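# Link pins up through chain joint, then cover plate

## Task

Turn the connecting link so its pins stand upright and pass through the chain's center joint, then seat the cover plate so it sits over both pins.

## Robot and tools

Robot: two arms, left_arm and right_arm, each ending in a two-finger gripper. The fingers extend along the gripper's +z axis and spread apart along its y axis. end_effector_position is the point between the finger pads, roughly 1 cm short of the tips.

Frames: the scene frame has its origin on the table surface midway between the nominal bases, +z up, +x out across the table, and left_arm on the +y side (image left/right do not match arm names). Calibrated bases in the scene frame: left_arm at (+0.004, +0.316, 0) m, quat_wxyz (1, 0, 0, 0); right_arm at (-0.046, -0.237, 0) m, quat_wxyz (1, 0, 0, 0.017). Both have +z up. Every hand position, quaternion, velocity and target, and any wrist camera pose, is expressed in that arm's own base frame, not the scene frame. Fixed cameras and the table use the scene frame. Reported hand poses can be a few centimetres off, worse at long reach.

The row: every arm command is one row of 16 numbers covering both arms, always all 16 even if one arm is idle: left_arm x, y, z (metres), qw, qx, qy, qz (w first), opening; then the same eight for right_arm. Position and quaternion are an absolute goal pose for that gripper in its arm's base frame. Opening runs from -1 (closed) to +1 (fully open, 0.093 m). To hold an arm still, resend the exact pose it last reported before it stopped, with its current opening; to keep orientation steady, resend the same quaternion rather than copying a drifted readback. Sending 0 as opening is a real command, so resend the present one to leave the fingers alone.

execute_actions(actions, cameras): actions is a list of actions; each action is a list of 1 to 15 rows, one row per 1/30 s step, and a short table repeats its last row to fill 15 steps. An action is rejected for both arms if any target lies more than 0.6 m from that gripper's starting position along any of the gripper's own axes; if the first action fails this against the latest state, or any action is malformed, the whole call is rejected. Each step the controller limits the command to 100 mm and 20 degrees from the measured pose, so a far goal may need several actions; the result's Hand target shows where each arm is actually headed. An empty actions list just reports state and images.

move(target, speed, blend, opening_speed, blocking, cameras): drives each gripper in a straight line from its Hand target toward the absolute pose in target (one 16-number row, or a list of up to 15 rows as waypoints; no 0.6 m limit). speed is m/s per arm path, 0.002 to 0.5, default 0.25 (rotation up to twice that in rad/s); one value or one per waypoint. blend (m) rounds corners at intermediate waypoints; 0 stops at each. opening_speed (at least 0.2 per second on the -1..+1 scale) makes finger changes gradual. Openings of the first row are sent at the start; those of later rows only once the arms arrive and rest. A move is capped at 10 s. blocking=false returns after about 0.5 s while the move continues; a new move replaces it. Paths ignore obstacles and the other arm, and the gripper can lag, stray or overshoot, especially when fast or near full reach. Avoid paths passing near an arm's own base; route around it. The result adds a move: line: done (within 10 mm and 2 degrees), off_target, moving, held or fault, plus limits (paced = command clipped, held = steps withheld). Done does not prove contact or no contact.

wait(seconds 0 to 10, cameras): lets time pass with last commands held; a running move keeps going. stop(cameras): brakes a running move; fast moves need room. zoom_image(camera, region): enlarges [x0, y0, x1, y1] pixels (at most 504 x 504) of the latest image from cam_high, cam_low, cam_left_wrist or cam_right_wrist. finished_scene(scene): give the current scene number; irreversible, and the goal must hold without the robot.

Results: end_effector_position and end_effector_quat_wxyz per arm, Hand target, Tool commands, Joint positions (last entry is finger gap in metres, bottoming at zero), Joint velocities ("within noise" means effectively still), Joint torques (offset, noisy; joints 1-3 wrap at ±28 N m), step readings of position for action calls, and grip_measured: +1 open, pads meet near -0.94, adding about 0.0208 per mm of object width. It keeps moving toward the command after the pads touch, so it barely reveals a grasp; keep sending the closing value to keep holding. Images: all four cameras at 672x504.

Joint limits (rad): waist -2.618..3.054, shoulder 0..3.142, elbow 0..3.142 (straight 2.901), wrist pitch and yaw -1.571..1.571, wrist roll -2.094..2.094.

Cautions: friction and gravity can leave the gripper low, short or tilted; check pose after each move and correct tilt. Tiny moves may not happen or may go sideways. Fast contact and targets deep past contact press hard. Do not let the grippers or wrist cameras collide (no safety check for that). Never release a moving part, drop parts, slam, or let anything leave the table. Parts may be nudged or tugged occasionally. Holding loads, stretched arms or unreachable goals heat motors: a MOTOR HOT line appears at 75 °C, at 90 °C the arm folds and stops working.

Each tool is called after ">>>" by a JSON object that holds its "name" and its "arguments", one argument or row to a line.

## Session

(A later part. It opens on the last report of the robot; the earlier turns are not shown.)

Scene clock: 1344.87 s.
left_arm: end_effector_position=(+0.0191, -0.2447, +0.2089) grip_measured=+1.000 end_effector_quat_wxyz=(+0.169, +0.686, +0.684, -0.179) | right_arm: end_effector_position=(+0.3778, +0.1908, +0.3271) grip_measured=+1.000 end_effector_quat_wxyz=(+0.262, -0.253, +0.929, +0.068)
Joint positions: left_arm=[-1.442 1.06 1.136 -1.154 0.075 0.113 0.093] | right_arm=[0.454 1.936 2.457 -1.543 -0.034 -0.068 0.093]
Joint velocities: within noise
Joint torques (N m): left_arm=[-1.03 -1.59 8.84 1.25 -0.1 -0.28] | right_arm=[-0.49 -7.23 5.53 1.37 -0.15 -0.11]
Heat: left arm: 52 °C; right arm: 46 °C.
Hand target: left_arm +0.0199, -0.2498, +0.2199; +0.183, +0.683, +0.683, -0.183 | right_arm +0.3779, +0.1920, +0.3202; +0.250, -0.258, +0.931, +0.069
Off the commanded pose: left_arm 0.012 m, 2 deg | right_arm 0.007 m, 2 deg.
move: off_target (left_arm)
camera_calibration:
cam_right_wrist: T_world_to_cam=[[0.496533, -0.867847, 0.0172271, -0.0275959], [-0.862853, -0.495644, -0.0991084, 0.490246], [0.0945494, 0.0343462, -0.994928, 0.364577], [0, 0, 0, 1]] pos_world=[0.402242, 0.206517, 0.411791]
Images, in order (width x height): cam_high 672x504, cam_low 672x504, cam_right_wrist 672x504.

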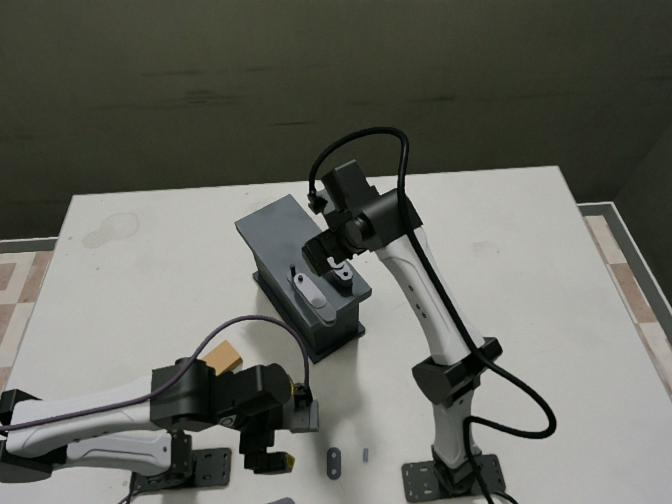

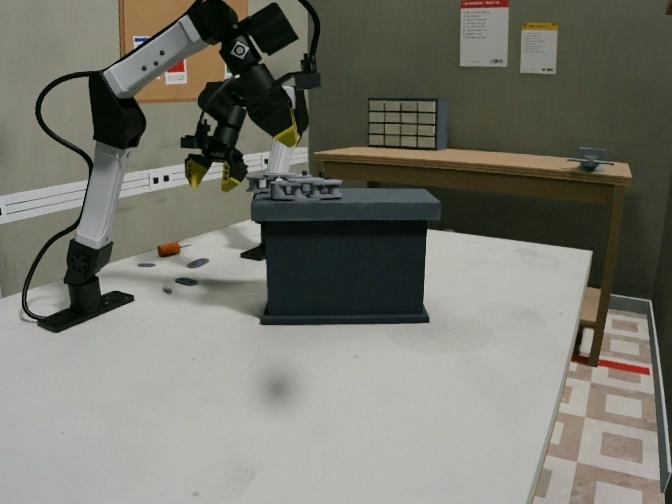

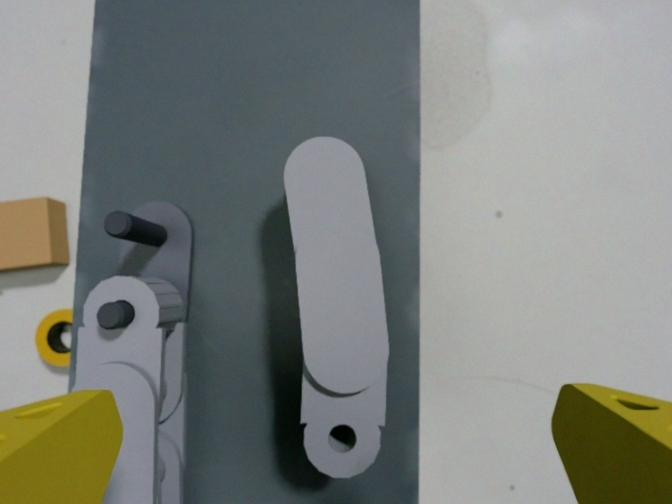

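>>> {"name": "move", "arguments": {
  "target": [
    [0.02,-0.25,0.22,0.183,0.683,0.683,-0.183,1,0.3825,0.1905,0.265,0.2650,-0.2560,0.9270,0.0737,1]
  ],
  "speed": 0.08,
  "cameras": ["cam_right_wrist","cam_low"]
}}

>>> {"name": "zoom_image", "arguments": {
  "camera": "cam_low",
  "region": [200, 90, 360, 220]
}}

Scene clock: 1368.63 s.
left_arm: end_effector_position=(+0.0191, -0.2447, +0.2089) grip_measured=+1.000 end_effector_quat_wxyz=(+0.169, +0.686, +0.684, -0.179) | right_arm: end_effector_position=(+0.3845, +0.1914, +0.2585) grip_measured=+1.000 end_effector_quat_wxyz=(+0.255, -0.253, +0.931, +0.068)
Joint positions: left_arm=[-1.442 1.06 1.136 -1.154 0.075 0.113 0.093] | right_arm=[0.446 1.772 1.918 -1.184 -0.042 -0.075 0.093]
Joint velocities: within noise
Joint torques (N m): left_arm=[-1.05 -1.58 8.84 1.25 -0.1 -0.27] | right_arm=[-0.57 -10.8 6.01 1.6 -0.16 -0.1]
Heat: left arm: 53 °C; right arm: 45 °C.
Hand target: left_arm +0.0199, -0.2498, +0.2199; +0.183, +0.683, +0.683, -0.183 | right_arm +0.3825, +0.1906, +0.2650; +0.265, -0.256, +0.927, +0.073
Off the commanded pose: left_arm 0.012 m, 2 deg | right_arm 0.007 m, 1 deg.
move: off_target (left_arm)
camera_calibration:
cam_right_wrist: T_world_to_cam=[[0.497827, -0.867182, 0.0128391, -0.0287257], [-0.863615, -0.497029, -0.0844481, 0.486251], [0.0796133, 0.0309525, -0.996345, 0.302439], [0, 0, 0, 1]] pos_world=[0.410156, 0.207409, 0.342765]
Images, in order (width x height): cam_low 672x504, cam_right_wrist 672x504.

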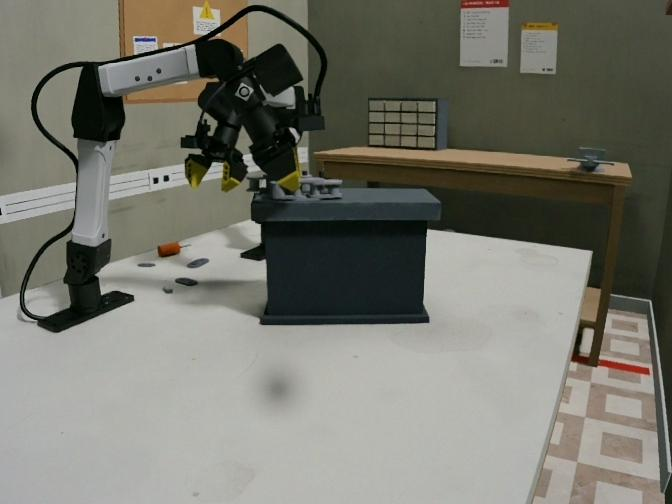

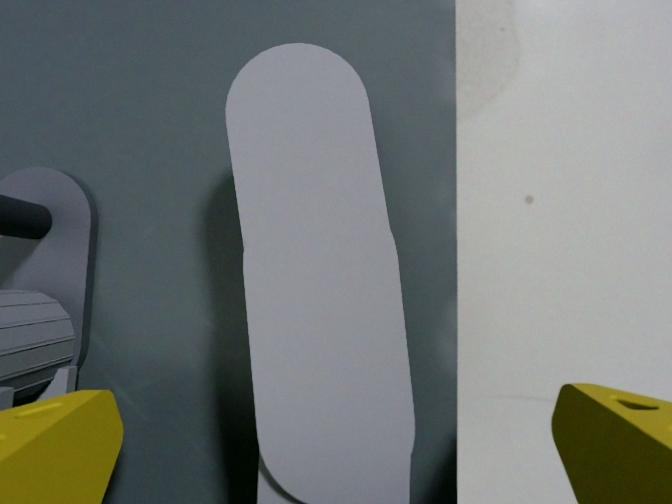

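Scaled by 3.150 from the camera's 672x504 image, which has a finer 960x720 frame.

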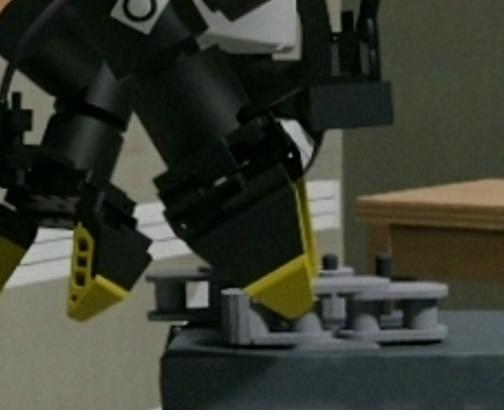

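>>> {"name": "move", "arguments": {
  "target": [
    [0.02,-0.25,0.22,0.183,0.683,0.683,-0.183,1,0.382,0.190,0.285,0.2650,-0.2560,0.9270,0.0737,1],
    [0.02,-0.25,0.22,0.183,0.683,0.683,-0.183,1,0.382,0.190,0.285,0.2650,-0.2560,0.9270,0.0737,0.1],
    [0.02,-0.25,0.22,0.183,0.683,0.683,-0.183,1,0.379,0.1885,0.250,0.2650,-0.2560,0.9270,0.0737,0.1]
  ],
  "speed": 0.08,
  "cameras": ["cam_right_wrist","cam_low"]
}}

>>> {"name": "zoom_image", "arguments": {
  "camera": "cam_low",
  "region": [200, 90, 360, 220]
}}

Scene clock: 1379.90 s.
left_arm: end_effector_position=(+0.0191, -0.2447, +0.2089) grip_measured=+1.000 end_effector_quat_wxyz=(+0.169, +0.686, +0.684, -0.179) | right_arm: end_effector_position=(+0.3805, +0.1897, +0.2445) grip_measured=+0.102 end_effector_quat_wxyz=(+0.256, -0.254, +0.930, +0.069)
Joint positions: left_arm=[-1.442 1.06 1.136 -1.154 0.075 0.113 0.093] | right_arm=[0.446 1.731 1.808 -1.114 -0.043 -0.076 0.05]
Joint velocities: within noise
Joint torques (N m): left_arm=[-1.05 -1.59 8.85 1.25 -0.1 -0.27] | right_arm=[-0.69 -10.32 6.01 1.58 -0.18 -0.05]
Heat: left arm: 53 °C; right arm: 45 °C.
Hand target: left_arm +0.0199, -0.2498, +0.2199; +0.183, +0.683, +0.683, -0.183 | right_arm +0.3789, +0.1885, +0.2501; +0.265, -0.256, +0.927, +0.074
Off the commanded pose: left_arm 0.012 m, 2 deg | right_arm 0.006 m, 1 deg.
move: off_target (left_arm)
camera_calibration:
cam_right_wrist: T_world_to_cam=[[0.498881, -0.866582, 0.0123908, -0.0284317], [-0.862871, -0.497981, -0.0864207, 0.481154], [0.081061, 0.0324221, -0.996182, 0.287932], [0, 0, 0, 1]] pos_world=[0.406018, 0.205632, 0.328767]
Images, in order (width x height): cam_low 672x504, cam_right_wrist 672x504.

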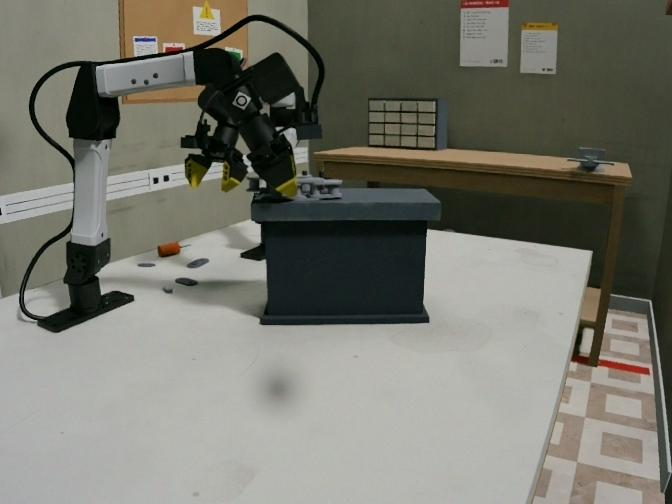

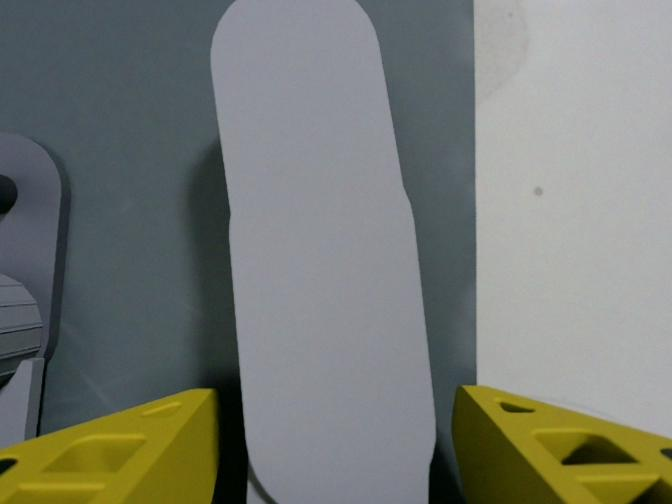

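Scaled by 3.150 from the camera's 672x504 image, which has a finer 960x720 frame.

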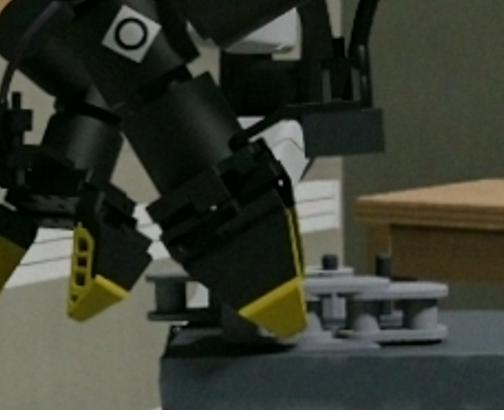

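>>> {"name": "move", "arguments": {
  "target": [
    [0.02,-0.25,0.22,0.183,0.683,0.683,-0.183,1,0.379,0.1885,0.250,0.2650,-0.2560,0.9270,0.0737,-0.65]
  ],
  "speed": 0.08,
  "opening_speed": 0.6,
  "cameras": ["cam_right_wrist","cam_low"]
}}

Scene clock: 1385.43 s.
left_arm: end_effector_position=(+0.0191, -0.2447, +0.2089) grip_measured=+1.000 end_effector_quat_wxyz=(+0.169, +0.686, +0.684, -0.179) | right_arm: end_effector_position=(+0.3806, +0.1899, +0.2446) grip_measured=-0.456 end_effector_quat_wxyz=(+0.256, -0.255, +0.930, +0.069)
Joint positions: left_arm=[-1.442 1.06 1.136 -1.154 0.075 0.113 0.093] | right_arm=[0.446 1.731 1.808 -1.113 -0.043 -0.077 0.023]
Joint velocities: within noise
Joint torques (N m): left_arm=[-1.05 -1.59 8.87 1.25 -0.1 -0.27] | right_arm=[-0.76 -10.28 5.96 1.56 -0.14 -0.11]
Heat: left arm: 53 °C; right arm: 45 °C.
Hand target: left_arm +0.0199, -0.2498, +0.2199; +0.183, +0.683, +0.683, -0.183 | right_arm +0.3789, +0.1886, +0.2500; +0.265, -0.256, +0.927, +0.074
Off the commanded pose: left_arm 0.012 m, 2 deg | right_arm 0.006 m, 1 deg.
move: off_target (left_arm)
camera_calibration:
cam_right_wrist: T_world_to_cam=[[0.500057, -0.865903, 0.0124101, -0.0289047], [-0.862096, -0.499114, -0.087612, 0.481622], [0.0820576, 0.0331123, -0.996077, 0.287522], [0, 0, 0, 1]] pos_world=[0.406065, 0.205835, 0.328949]
Images, in order (width x height): cam_low 672x504, cam_right_wrist 672x504.

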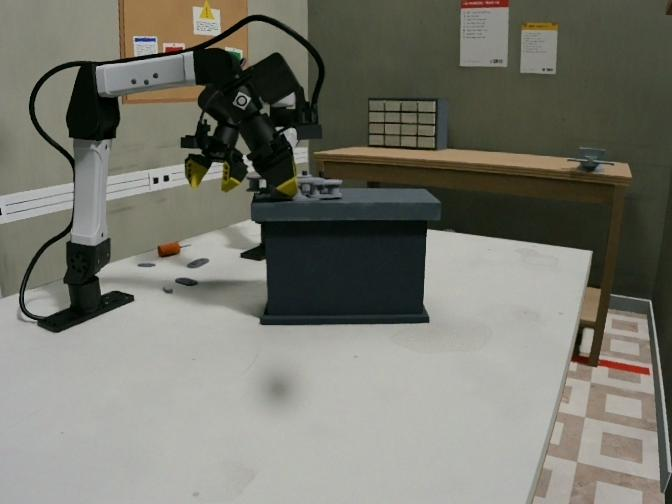

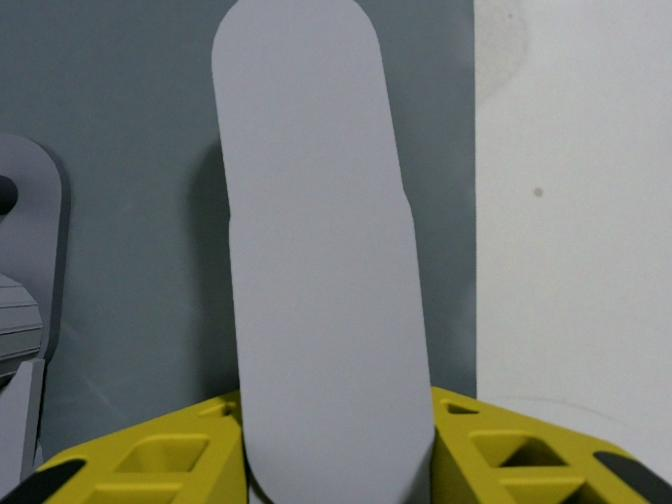

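>>> {"name": "move", "arguments": {
  "target": [
    [0.10,-0.18,0.30,0.45,0.45,0.72,-0.25,1,0.379,0.1885,0.34,0.2749,-0.2401,0.9282,0.0711,-0.65],
    [0.26,-0.151,0.32,0.5054,0.4009,0.7086,-0.2859,1,0.4085,0.298,0.338,0.2749,-0.2401,0.9282,0.0711,-0.65]
  ],
  "speed": [0.12,0.12]
}}

>>> {"name": "zoom_image", "arguments": {
  "camera": "cam_low",
  "region": [180, 60, 360, 210]
}}

Scene clock: 1425.73 s.
left_arm: end_effector_position=(+0.2557, -0.1496, +0.3010) grip_measured=+1.000 end_effector_quat_wxyz=(+0.484, +0.392, +0.727, -0.289) | right_arm: end_effector_position=(+0.3962, +0.2899, +0.3174) grip_measured=-0.456 end_effector_quat_wxyz=(+0.301, -0.247, +0.917, +0.086)
Joint positions: left_arm=[-0.084 0.978 1.024 -0.637 0.858 0.426 0.093] | right_arm=[0.655 2.225 2.834 -1.545 0.068 0.107 0.023]
Joint velocities: within noise
Joint torques (N m): left_arm=[0.34 -1.21 9.5 1.87 0.44 -0.14] | right_arm=[-0.14 -10.91 8.31 2.36 0.19 0.06]
Heat: left arm: 52 °C; right arm: 46 °C.
Hand target: left_arm +0.2591, -0.1506, +0.3196; +0.505, +0.401, +0.709, -0.286 | right_arm +0.4063, +0.2964, +0.3376; +0.345, -0.236, +0.903, +0.099
Off the commanded pose: left_arm 0.020 m, 3 deg | right_arm 0.025 m, 4 deg.
elbow stopped short (right arm): the move would have taken joint 3 (elbow) straighter than the controller allows.
move: off_target (left_arm, right_arm)
camera_calibration:
cam_left_wrist: T_world_to_cam=[[-0.850724, -0.52245, 0.0575655, 0.123318], [-0.405701, 0.583061, -0.70388, 0.442673], [0.334178, -0.622162, -0.707983, 0.116003], [0, 0, 0, 1]] pos_world=[0.245737, -0.121505, 0.386618]
cam_right_wrist: T_world_to_cam=[[0.494462, -0.869199, 0.000223141, 0.0560488], [-0.85388, -0.485795, -0.186793, 0.575659], [0.162469, 0.0921714, -0.982399, 0.30211], [0, 0, 0, 1]] pos_world=[0.414747, 0.300524, 0.404309]

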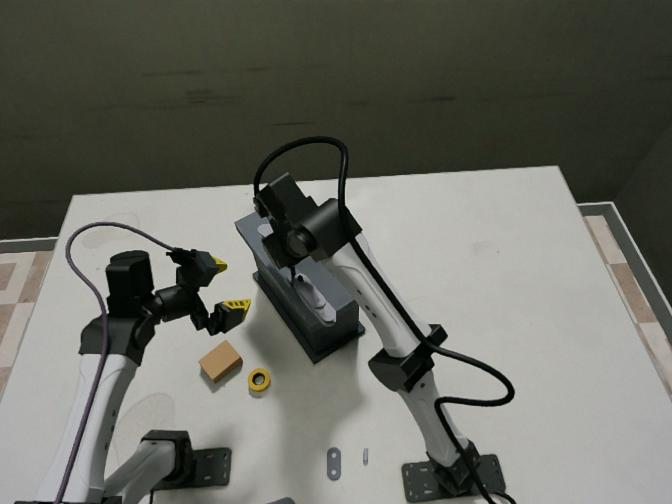

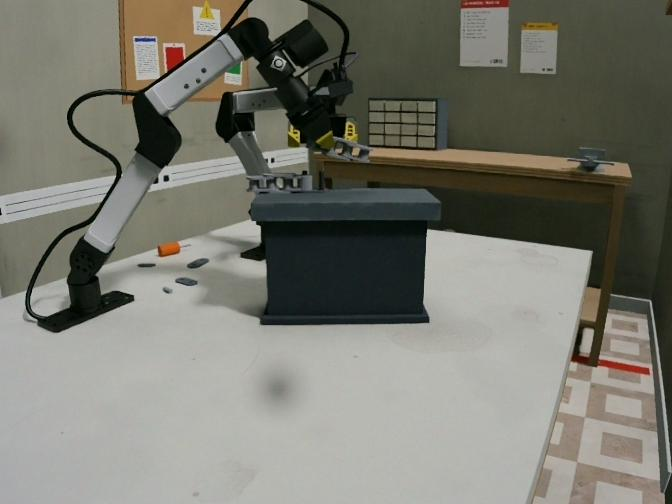

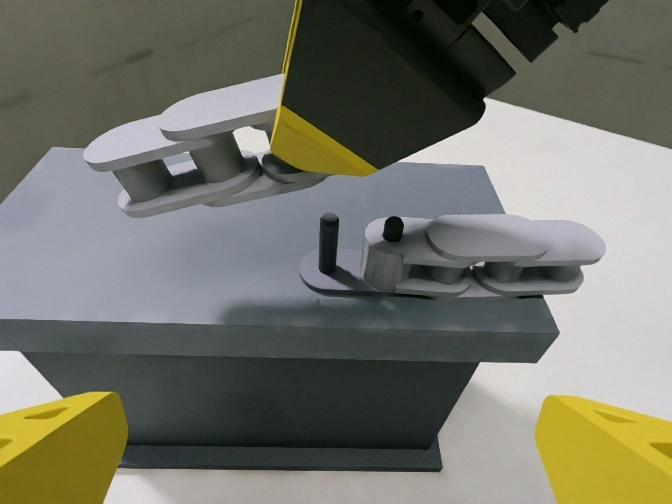

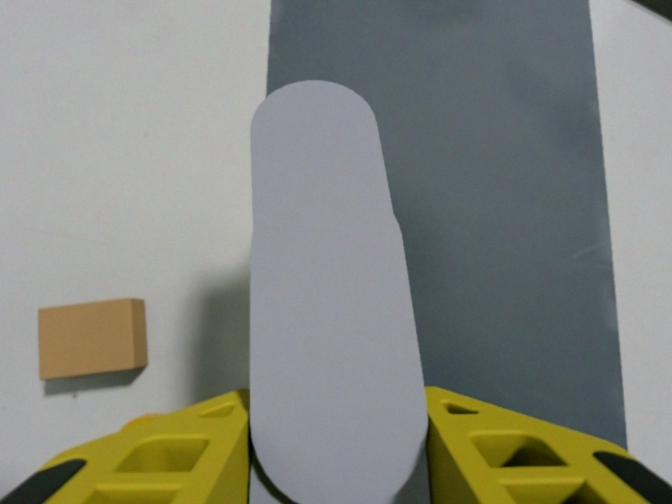

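Scaled by 2.800 from the camera's 672x504 image, which has a finer 960x720 frame.

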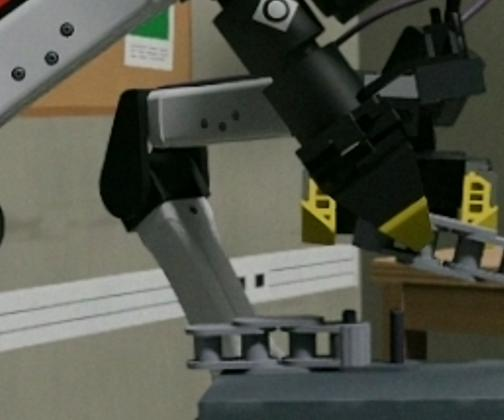

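>>> {"name": "move", "arguments": {
  "target": [
    [0.26,-0.151,0.32,0.5054,0.4009,0.7086,-0.2859,1,0.410,0.300,0.31,0.2749,-0.2401,0.9282,0.0711,-0.65]
  ],
  "speed": 0.08
}}

>>> {"name": "zoom_image", "arguments": {
  "camera": "cam_left_wrist",
  "region": [100, 80, 600, 330]
}}

Scene clock: 1440.73 s.
left_arm: end_effector_position=(+0.2557, -0.1496, +0.3012) grip_measured=+1.000 end_effector_quat_wxyz=(+0.484, +0.392, +0.726, -0.289) | right_arm: end_effector_position=(+0.4036, +0.2954, +0.2950) grip_measured=-0.456 end_effector_quat_wxyz=(+0.281, -0.246, +0.924, +0.078)
Joint positions: left_arm=[-0.084 0.978 1.024 -0.636 0.859 0.426 0.093] | right_arm=[0.655 2.273 2.834 -1.545 0.069 0.114 0.023]
Joint velocities: within noise
Joint torques (N m): left_arm=[0.29 -1.17 9.48 1.87 0.45 -0.15] | right_arm=[-0.13 -11.67 8.47 1.88 0.16 0.06]
Heat: left arm: 53 °C; right arm: 47 °C.
Hand target: left_arm +0.2592, -0.1506, +0.3197; +0.505, +0.401, +0.709, -0.286 | right_arm +0.4088, +0.2992, +0.3096; +0.310, -0.238, +0.916, +0.085
Off the commanded pose: left_arm 0.019 m, 3 deg | right_arm 0.017 m, 1 deg.
elbow stopped short (right arm): the move would have taken joint 3 (elbow) straighter than the controller allows.
move: off_target (left_arm, right_arm)
camera_calibration:
cam_left_wrist: T_world_to_cam=[[-0.851118, -0.521881, 0.0568971, 0.123672], [-0.404554, 0.582951, -0.70463, 0.442813], [0.334565, -0.622742, -0.70729, 0.115707], [0, 0, 0, 1]] pos_world=[0.24569, -0.121541, 0.386821]
cam_right_wrist: T_world_to_cam=[[0.489264, -0.872129, 0.00341386, 0.0592209], [-0.863142, -0.484776, -0.141342, 0.570539], [0.124923, 0.0662067, -0.989955, 0.303461], [0, 0, 0, 1]] pos_world=[0.425572, 0.308141, 0.380851]

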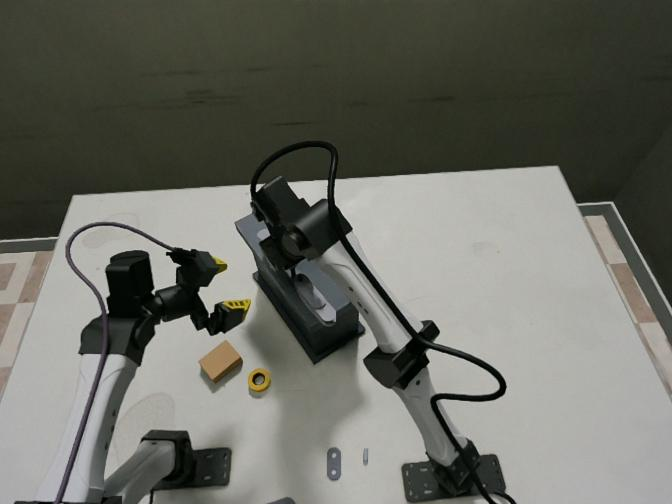

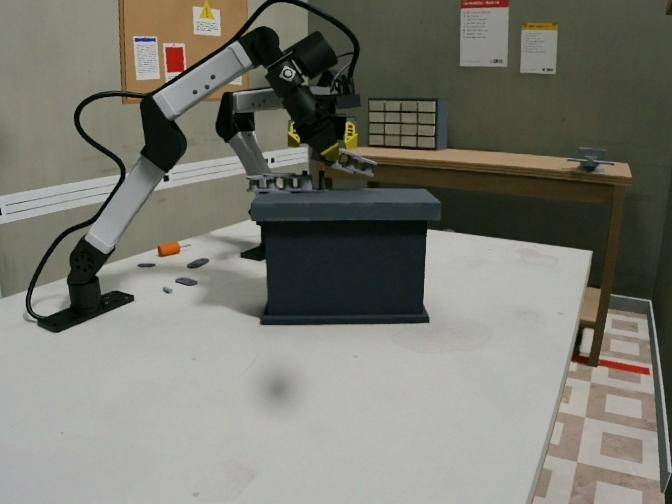

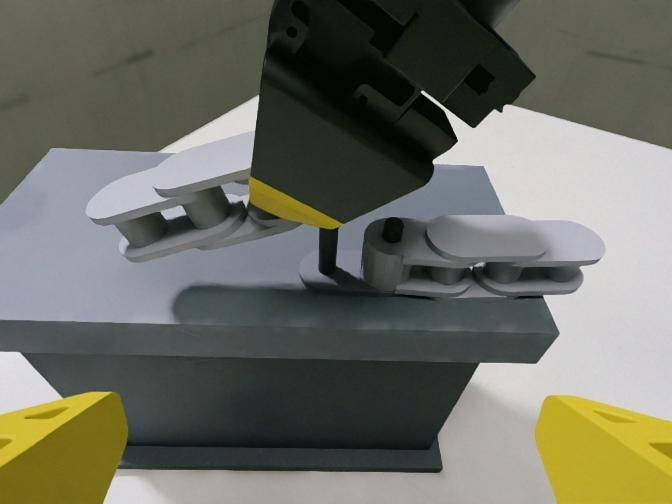

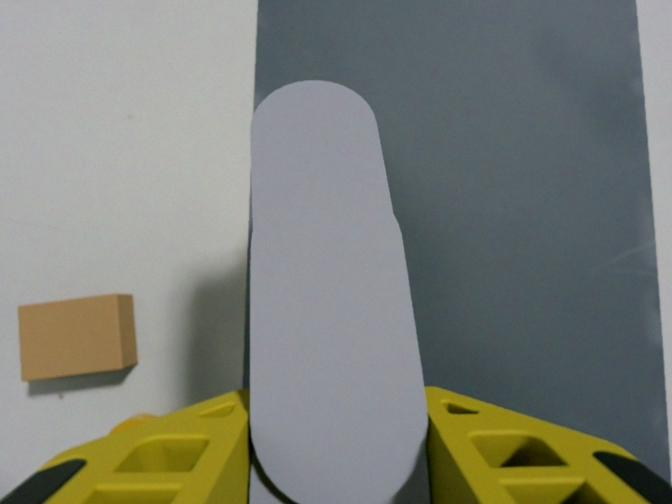

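Scaled by 1.008 from the camera's 672x504 image, which has a finer 960x720 frame.

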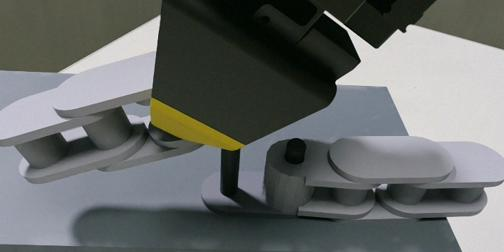

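>>> {"name": "move", "arguments": {
  "target": [
    [0.16,-0.12,0.31,0.35,0.50,0.75,-0.22,1,0.385,0.280,0.335,0.2910,-0.2388,0.9233,0.0753,-0.65],
    [0.12,-0.13,0.28,0.1982,0.6209,0.7399,-0.1664,1,0.29,0.215,0.31,0.2749,-0.2401,0.9282,0.0711,-0.65]
  ],
  "speed": 0.12,
  "blend": 0.02,
  "cameras": ["cam_high","cam_left_wrist"]
}}

Scene clock: 1510.43 s.
left_arm: end_effector_position=(+0.1210, -0.1319, +0.2757) grip_measured=+1.000 end_effector_quat_wxyz=(+0.233, +0.609, +0.743, -0.153) | right_arm: end_effector_position=(+0.2919, +0.2147, +0.2990) grip_measured=-0.456 end_effector_quat_wxyz=(+0.255, -0.243, +0.934, +0.065)
Joint positions: left_arm=[-0.452 0.985 1.393 -1.568 0.401 0.837 0.093] | right_arm=[0.674 1.589 1.894 -1.349 0.085 0.142 0.023]
Joint velocities: within noise
Joint torques (N m): left_arm=[-1.02 -1.29 5.9 1.05 0.18 -0.32] | right_arm=[0.51 -8.79 6.49 1.66 0.17 0.04]
Heat: left arm: 54 °C; right arm: 49 °C.
Hand target: left_arm +0.1201, -0.1308, +0.2794; +0.240, +0.608, +0.742, -0.147 | right_arm +0.2898, +0.2149, +0.3100; +0.275, -0.240, +0.928, +0.071
Off the commanded pose: left_arm 0.005 m, 5 deg | right_arm 0.011 m, 2 deg.
elbow stopped short (right arm): the move would have taken joint 3 (elbow) straighter than the controller allows.
joint sent to its limit (left arm) — joint 4 (wrist pitch), lower limit. The joint targets are off in orientation, not in position.
move: off_target (left_arm, right_arm)
camera_calibration:
cam_left_wrist: T_world_to_cam=[[-0.974801, -0.219269, -0.0410352, 0.10157], [-0.211107, 0.966202, -0.147947, 0.233646], [0.0720884, -0.135556, -0.988144, 0.327242], [0, 0, 0, 1]] pos_world=[0.124745, -0.159119, 0.362097]
Images, in order (width x height): cam_high 672x504, cam_left_wrist 672x504.

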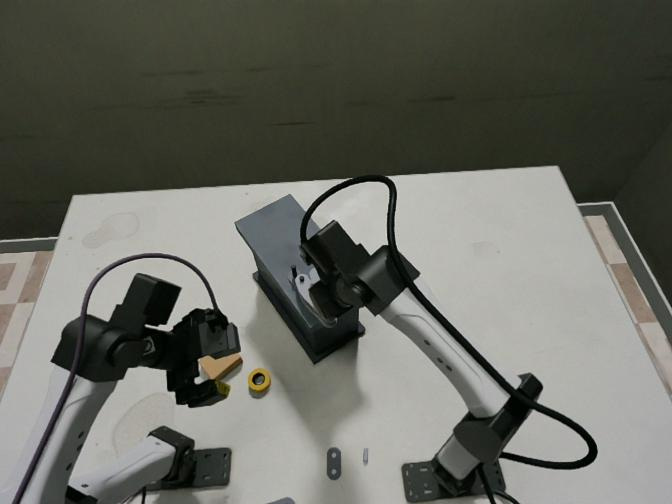

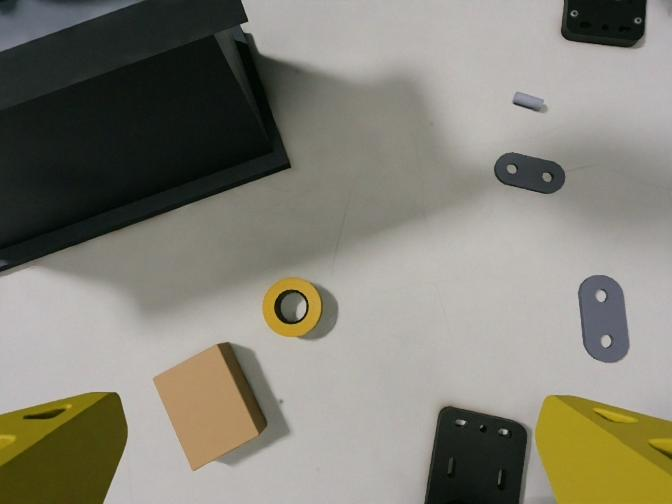

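>>> {"name": "move", "arguments": {
  "target": [
    [0.12,-0.13,0.28,0.1982,0.6209,0.7399,-0.1664,1,0.22,0.19,0.30,0.2091,-0.5998,0.7541,0.1663,-0.65],
    [0.12,-0.13,0.28,0.1982,0.6209,0.7399,-0.1664,1,0.178,0.224,0.15,0.1234,-0.8547,0.4449,0.2370,-0.65]
  ],
  "speed": 0.15,
  "blend": 0.03
}}

Scene clock: 1530.53 s.
left_arm: end_effector_position=(+0.1211, -0.1318, +0.2757) grip_measured=+1.000 end_effector_quat_wxyz=(+0.233, +0.608, +0.743, -0.153) | right_arm: end_effector_position=(+0.1802, +0.2153, +0.1467) grip_measured=-0.456 end_effector_quat_wxyz=(-0.107, +0.856, -0.455, -0.221)
Joint positions: left_arm=[-0.452 0.985 1.393 -1.568 0.4 0.836 0.093] | right_arm=[0.584 1.58 1.305 -1.321 -0.496 -1.586 0.023]
Joint velocities: within noise
Joint torques (N m): left_arm=[-1.01 -1.31 5.9 1.05 0.14 -0.28] | right_arm=[0.2 -5.87 6.45 0.47 -0.84 -0.05]
Heat: left arm: 50 °C; right arm: 47 °C.
Hand target: left_arm +0.1201, -0.1307, +0.2794; +0.240, +0.608, +0.742, -0.147 | right_arm +0.1779, +0.2237, +0.1502; -0.123, +0.855, -0.445, -0.237
Off the commanded pose: left_arm 0.005 m, 5 deg | right_arm 0.010 m, 3 deg.
joint sent to its limit (left arm) — joint 4 (wrist pitch), lower limit. The joint targets are off in orientation, not in position.
move: off_target (left_arm, right_arm)
camera_calibration:
cam_left_wrist: T_world_to_cam=[[-0.974556, -0.220308, -0.0412823, 0.101603], [-0.21216, 0.96609, -0.147167, 0.233415], [0.0723046, -0.134664, -0.98825, 0.327307], [0, 0, 0, 1]] pos_world=[0.124874, -0.159039, 0.362006]
cam_right_wrist: T_world_to_cam=[[0.832162, 0.55449, -0.00680453, -0.26829], [0.55363, -0.831446, -0.0468147, 0.123416], [-0.0316159, 0.0351902, -0.99888, 0.226046], [0, 0, 0, 1]] pos_world=[0.16208, 0.243423, 0.229745]

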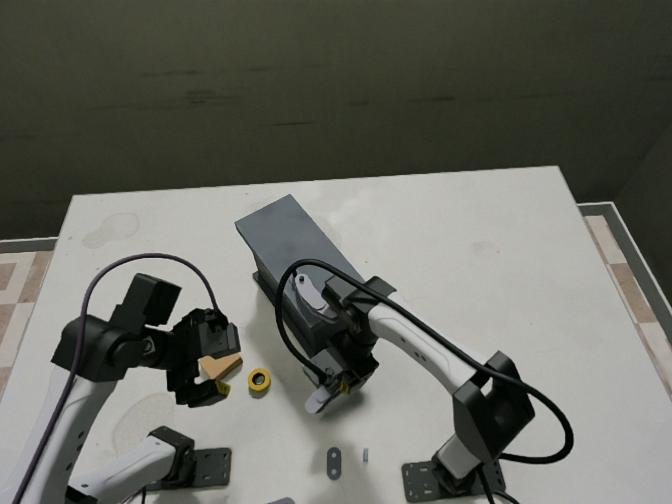

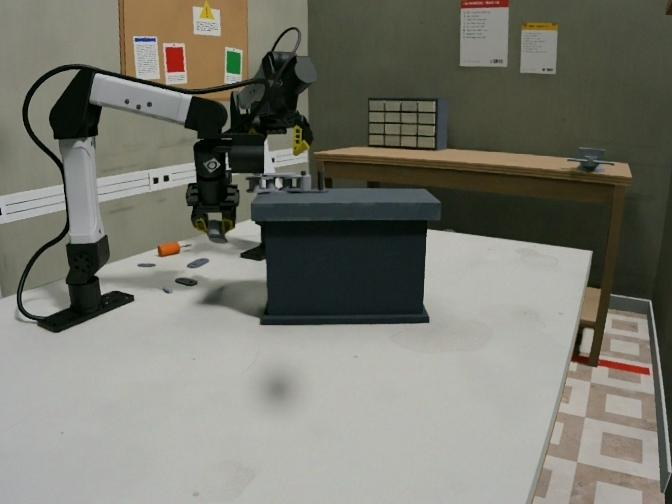

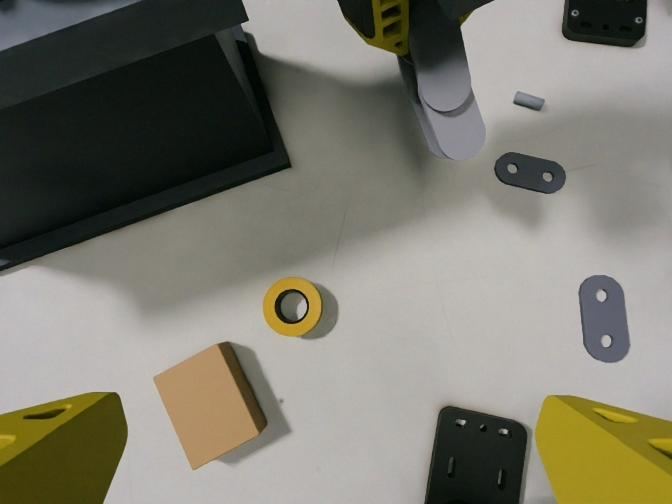

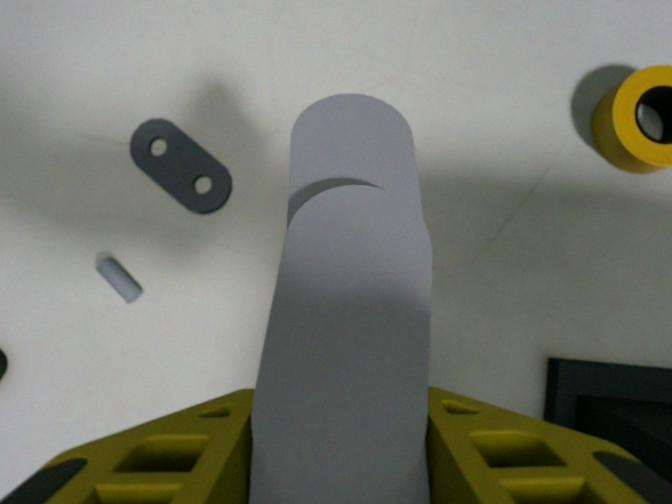

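>>> {"name": "move", "arguments": {
  "target": [
    [0.12,-0.13,0.28,0.1982,0.6209,0.7399,-0.1664,1,0.178,0.224,0.055,0.1311,-0.8505,0.4427,0.2519,-0.65]
  ],
  "speed": 0.1,
  "cameras": ["cam_low","cam_left_wrist","cam_right_wrist"]
}}

>>> {"name": "zoom_image", "arguments": {
  "camera": "cam_low",
  "region": [140, 180, 300, 310]
}}

Scene clock: 1541.87 s.
left_arm: end_effector_position=(+0.1211, -0.1318, +0.2757) grip_measured=+1.000 end_effector_quat_wxyz=(+0.233, +0.608, +0.743, -0.153) | right_arm: end_effector_position=(+0.2092, +0.2386, +0.0906) grip_measured=-0.456 end_effector_quat_wxyz=(-0.203, +0.864, -0.422, -0.185)
Joint positions: left_arm=[-0.452 0.985 1.393 -1.568 0.4 0.836 0.093] | right_arm=[0.58 1.587 1.062 -0.865 -0.529 -1.603 0.023]
Joint velocities: within noise
Joint torques (N m): left_arm=[-1.02 -1.31 5.9 1.06 0.15 -0.28] | right_arm=[-1.14 0.59 1.5 -0.11 -0.93 -0.04]
Heat: left arm: 48 °C; right arm: 47 °C.
Hand target: left_arm +0.1201, -0.1308, +0.2794; +0.240, +0.608, +0.742, -0.147 | right_arm +0.1780, +0.2239, +0.0605; -0.133, +0.849, -0.445, -0.250
Off the commanded pose: left_arm 0.005 m, 5 deg | right_arm 0.050 m, 12 deg.
joint sent to its limit (left arm) — joint 4 (wrist pitch), lower limit. The joint targets are off in orientation, not in position.
move: off_target (left_arm, right_arm)
camera_calibration:
cam_left_wrist: T_world_to_cam=[[-0.974556, -0.220308, -0.0412823, 0.101603], [-0.21216, 0.96609, -0.147167, 0.233415], [0.0723046, -0.134664, -0.98825, 0.327307], [0, 0, 0, 1]] pos_world=[0.124874, -0.159039, 0.362006]
cam_right_wrist: T_world_to_cam=[[0.808751, 0.551083, 0.2055, -0.319264], [0.574394, -0.815182, -0.0744966, 0.118374], [0.126466, 0.178287, -0.975818, 0.100823], [0, 0, 0, 1]] pos_world=[0.177461, 0.254462, 0.172812]
Images, in order (width x height): cam_low 672x504, cam_left_wrist 672x504, cam_right_wrist 672x504.

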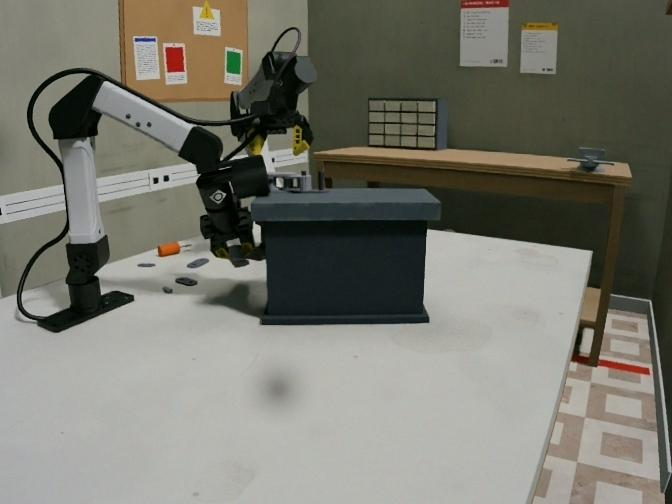

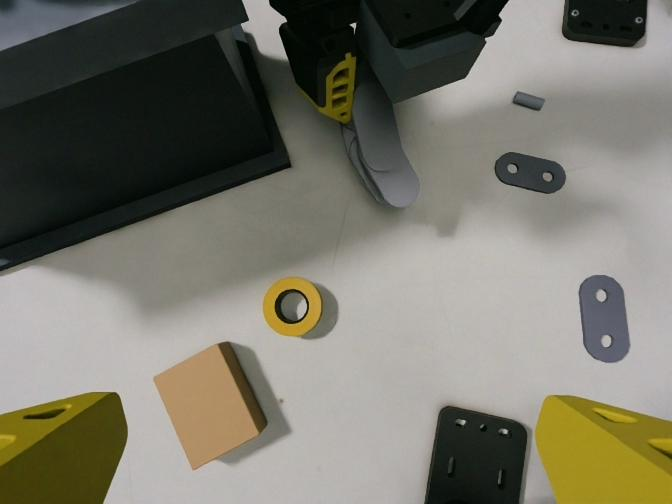

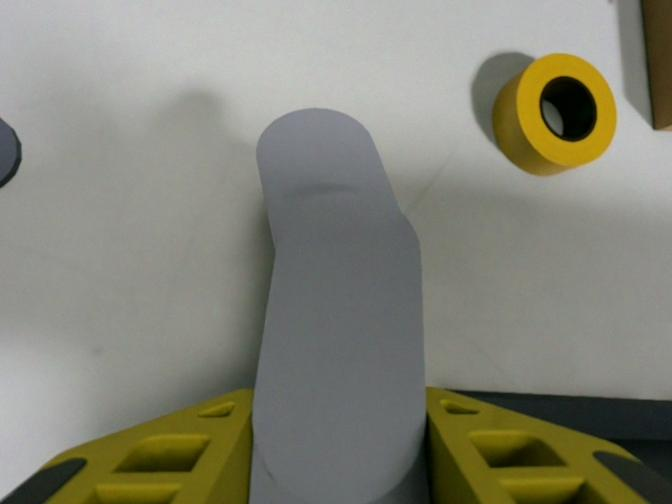

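Scaled by 3.150 from the camera's 672x504 image, which has a finer 960x720 frame.

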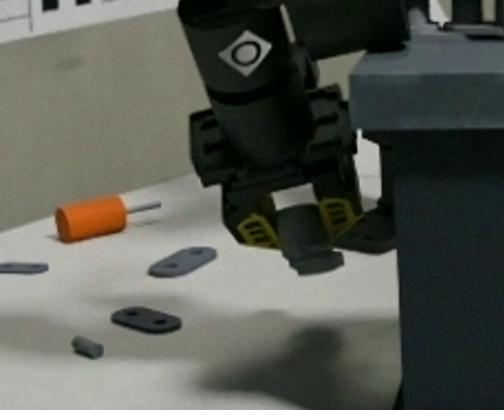

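>>> {"name": "move", "arguments": {
  "target": [
    [0.12,-0.13,0.28,0.1982,0.6209,0.7399,-0.1664,1,0.185,0.218,0.16,0.1234,-0.8547,0.4449,0.2370,-0.65]
  ],
  "speed": 0.1
}}

Scene clock: 1548.50 s.
left_arm: end_effector_position=(+0.1211, -0.1318, +0.2757) grip_measured=+1.000 end_effector_quat_wxyz=(+0.233, +0.608, +0.743, -0.153) | right_arm: end_effector_position=(+0.1841, +0.2157, +0.1512) grip_measured=-0.456 end_effector_quat_wxyz=(-0.114, +0.857, -0.447, -0.229)
Joint positions: left_arm=[-0.452 0.985 1.393 -1.568 0.4 0.836 0.093] | right_arm=[0.567 1.596 1.332 -1.342 -0.516 -1.622 0.023]
Joint velocities: within noise
Joint torques (N m): left_arm=[-1.02 -1.32 5.9 1.05 0.14 -0.28] | right_arm=[-0.96 -6.19 8.8 0.01 -0.67 0]
Heat: left arm: 47 °C; right arm: 47 °C.
Hand target: left_arm +0.1201, -0.1308, +0.2794; +0.240, +0.608, +0.742, -0.147 | right_arm +0.1849, +0.2179, +0.1599; -0.124, +0.855, -0.445, -0.237
Off the commanded pose: left_arm 0.005 m, 5 deg | right_arm 0.009 m, 1 deg.
joint sent to its limit (left arm) — joint 4 (wrist pitch), lower limit. The joint targets are off in orientation, not in position.
move: off_target (left_arm)
camera_calibration:
cam_left_wrist: T_world_to_cam=[[-0.974556, -0.220308, -0.0412823, 0.101603], [-0.21216, 0.96609, -0.147167, 0.233415], [0.0723046, -0.134664, -0.98825, 0.327307], [0, 0, 0, 1]] pos_world=[0.124874, -0.159039, 0.362006]
cam_right_wrist: T_world_to_cam=[[0.824365, 0.566057, 0.00141589, -0.274035], [0.564863, -0.822459, -0.0670235, 0.120761], [-0.0367746, 0.0560516, -0.99775, 0.226902], [0, 0, 0, 1]] pos_world=[0.166036, 0.241722, 0.234873]

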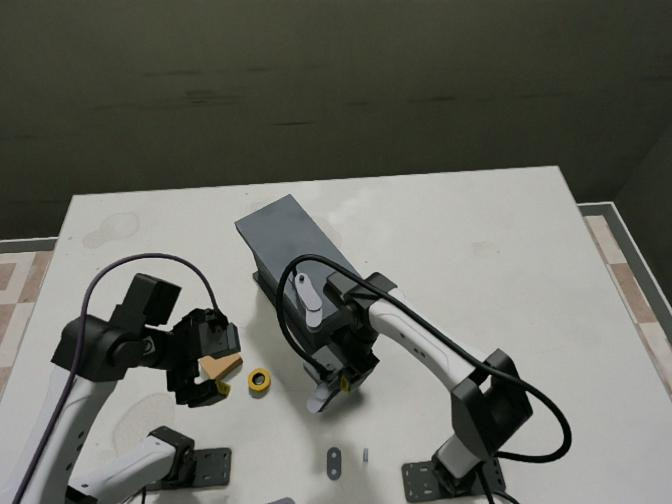

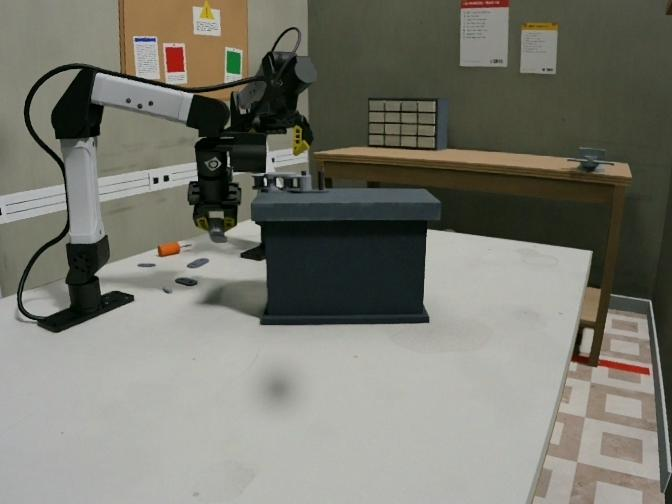

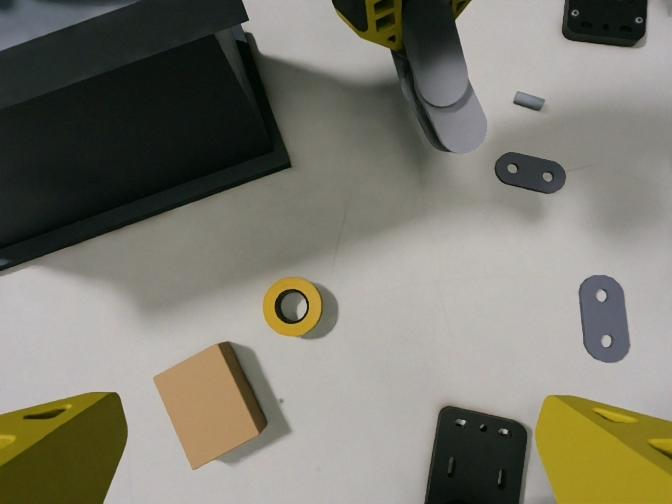

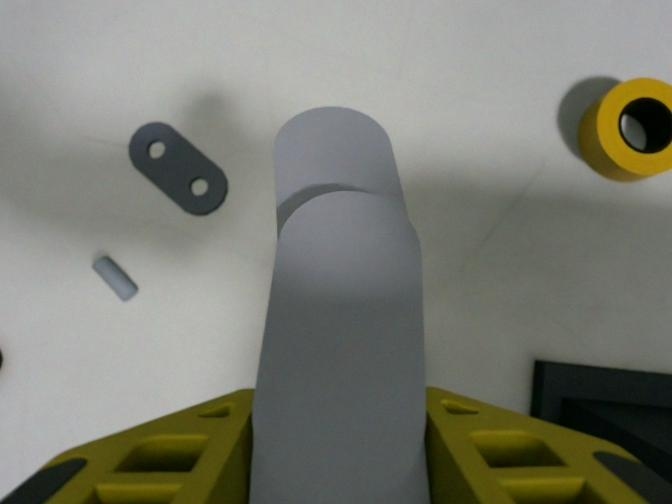

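>>> {"name": "zoom_image", "arguments": {
  "camera": "cam_high",
  "region": [220, 200, 380, 360]
}}

Scaled by 3.150 from the camera's 672x504 image, which has a finer 960x720 frame.

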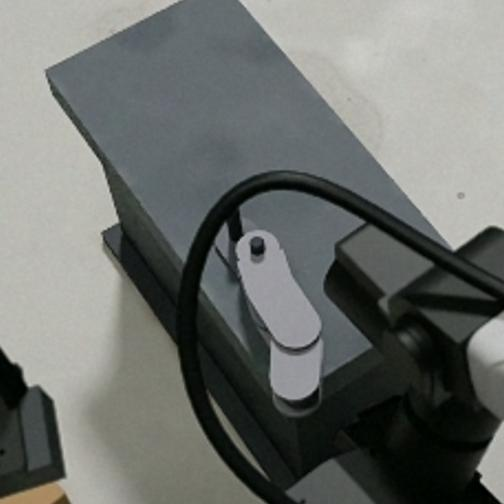

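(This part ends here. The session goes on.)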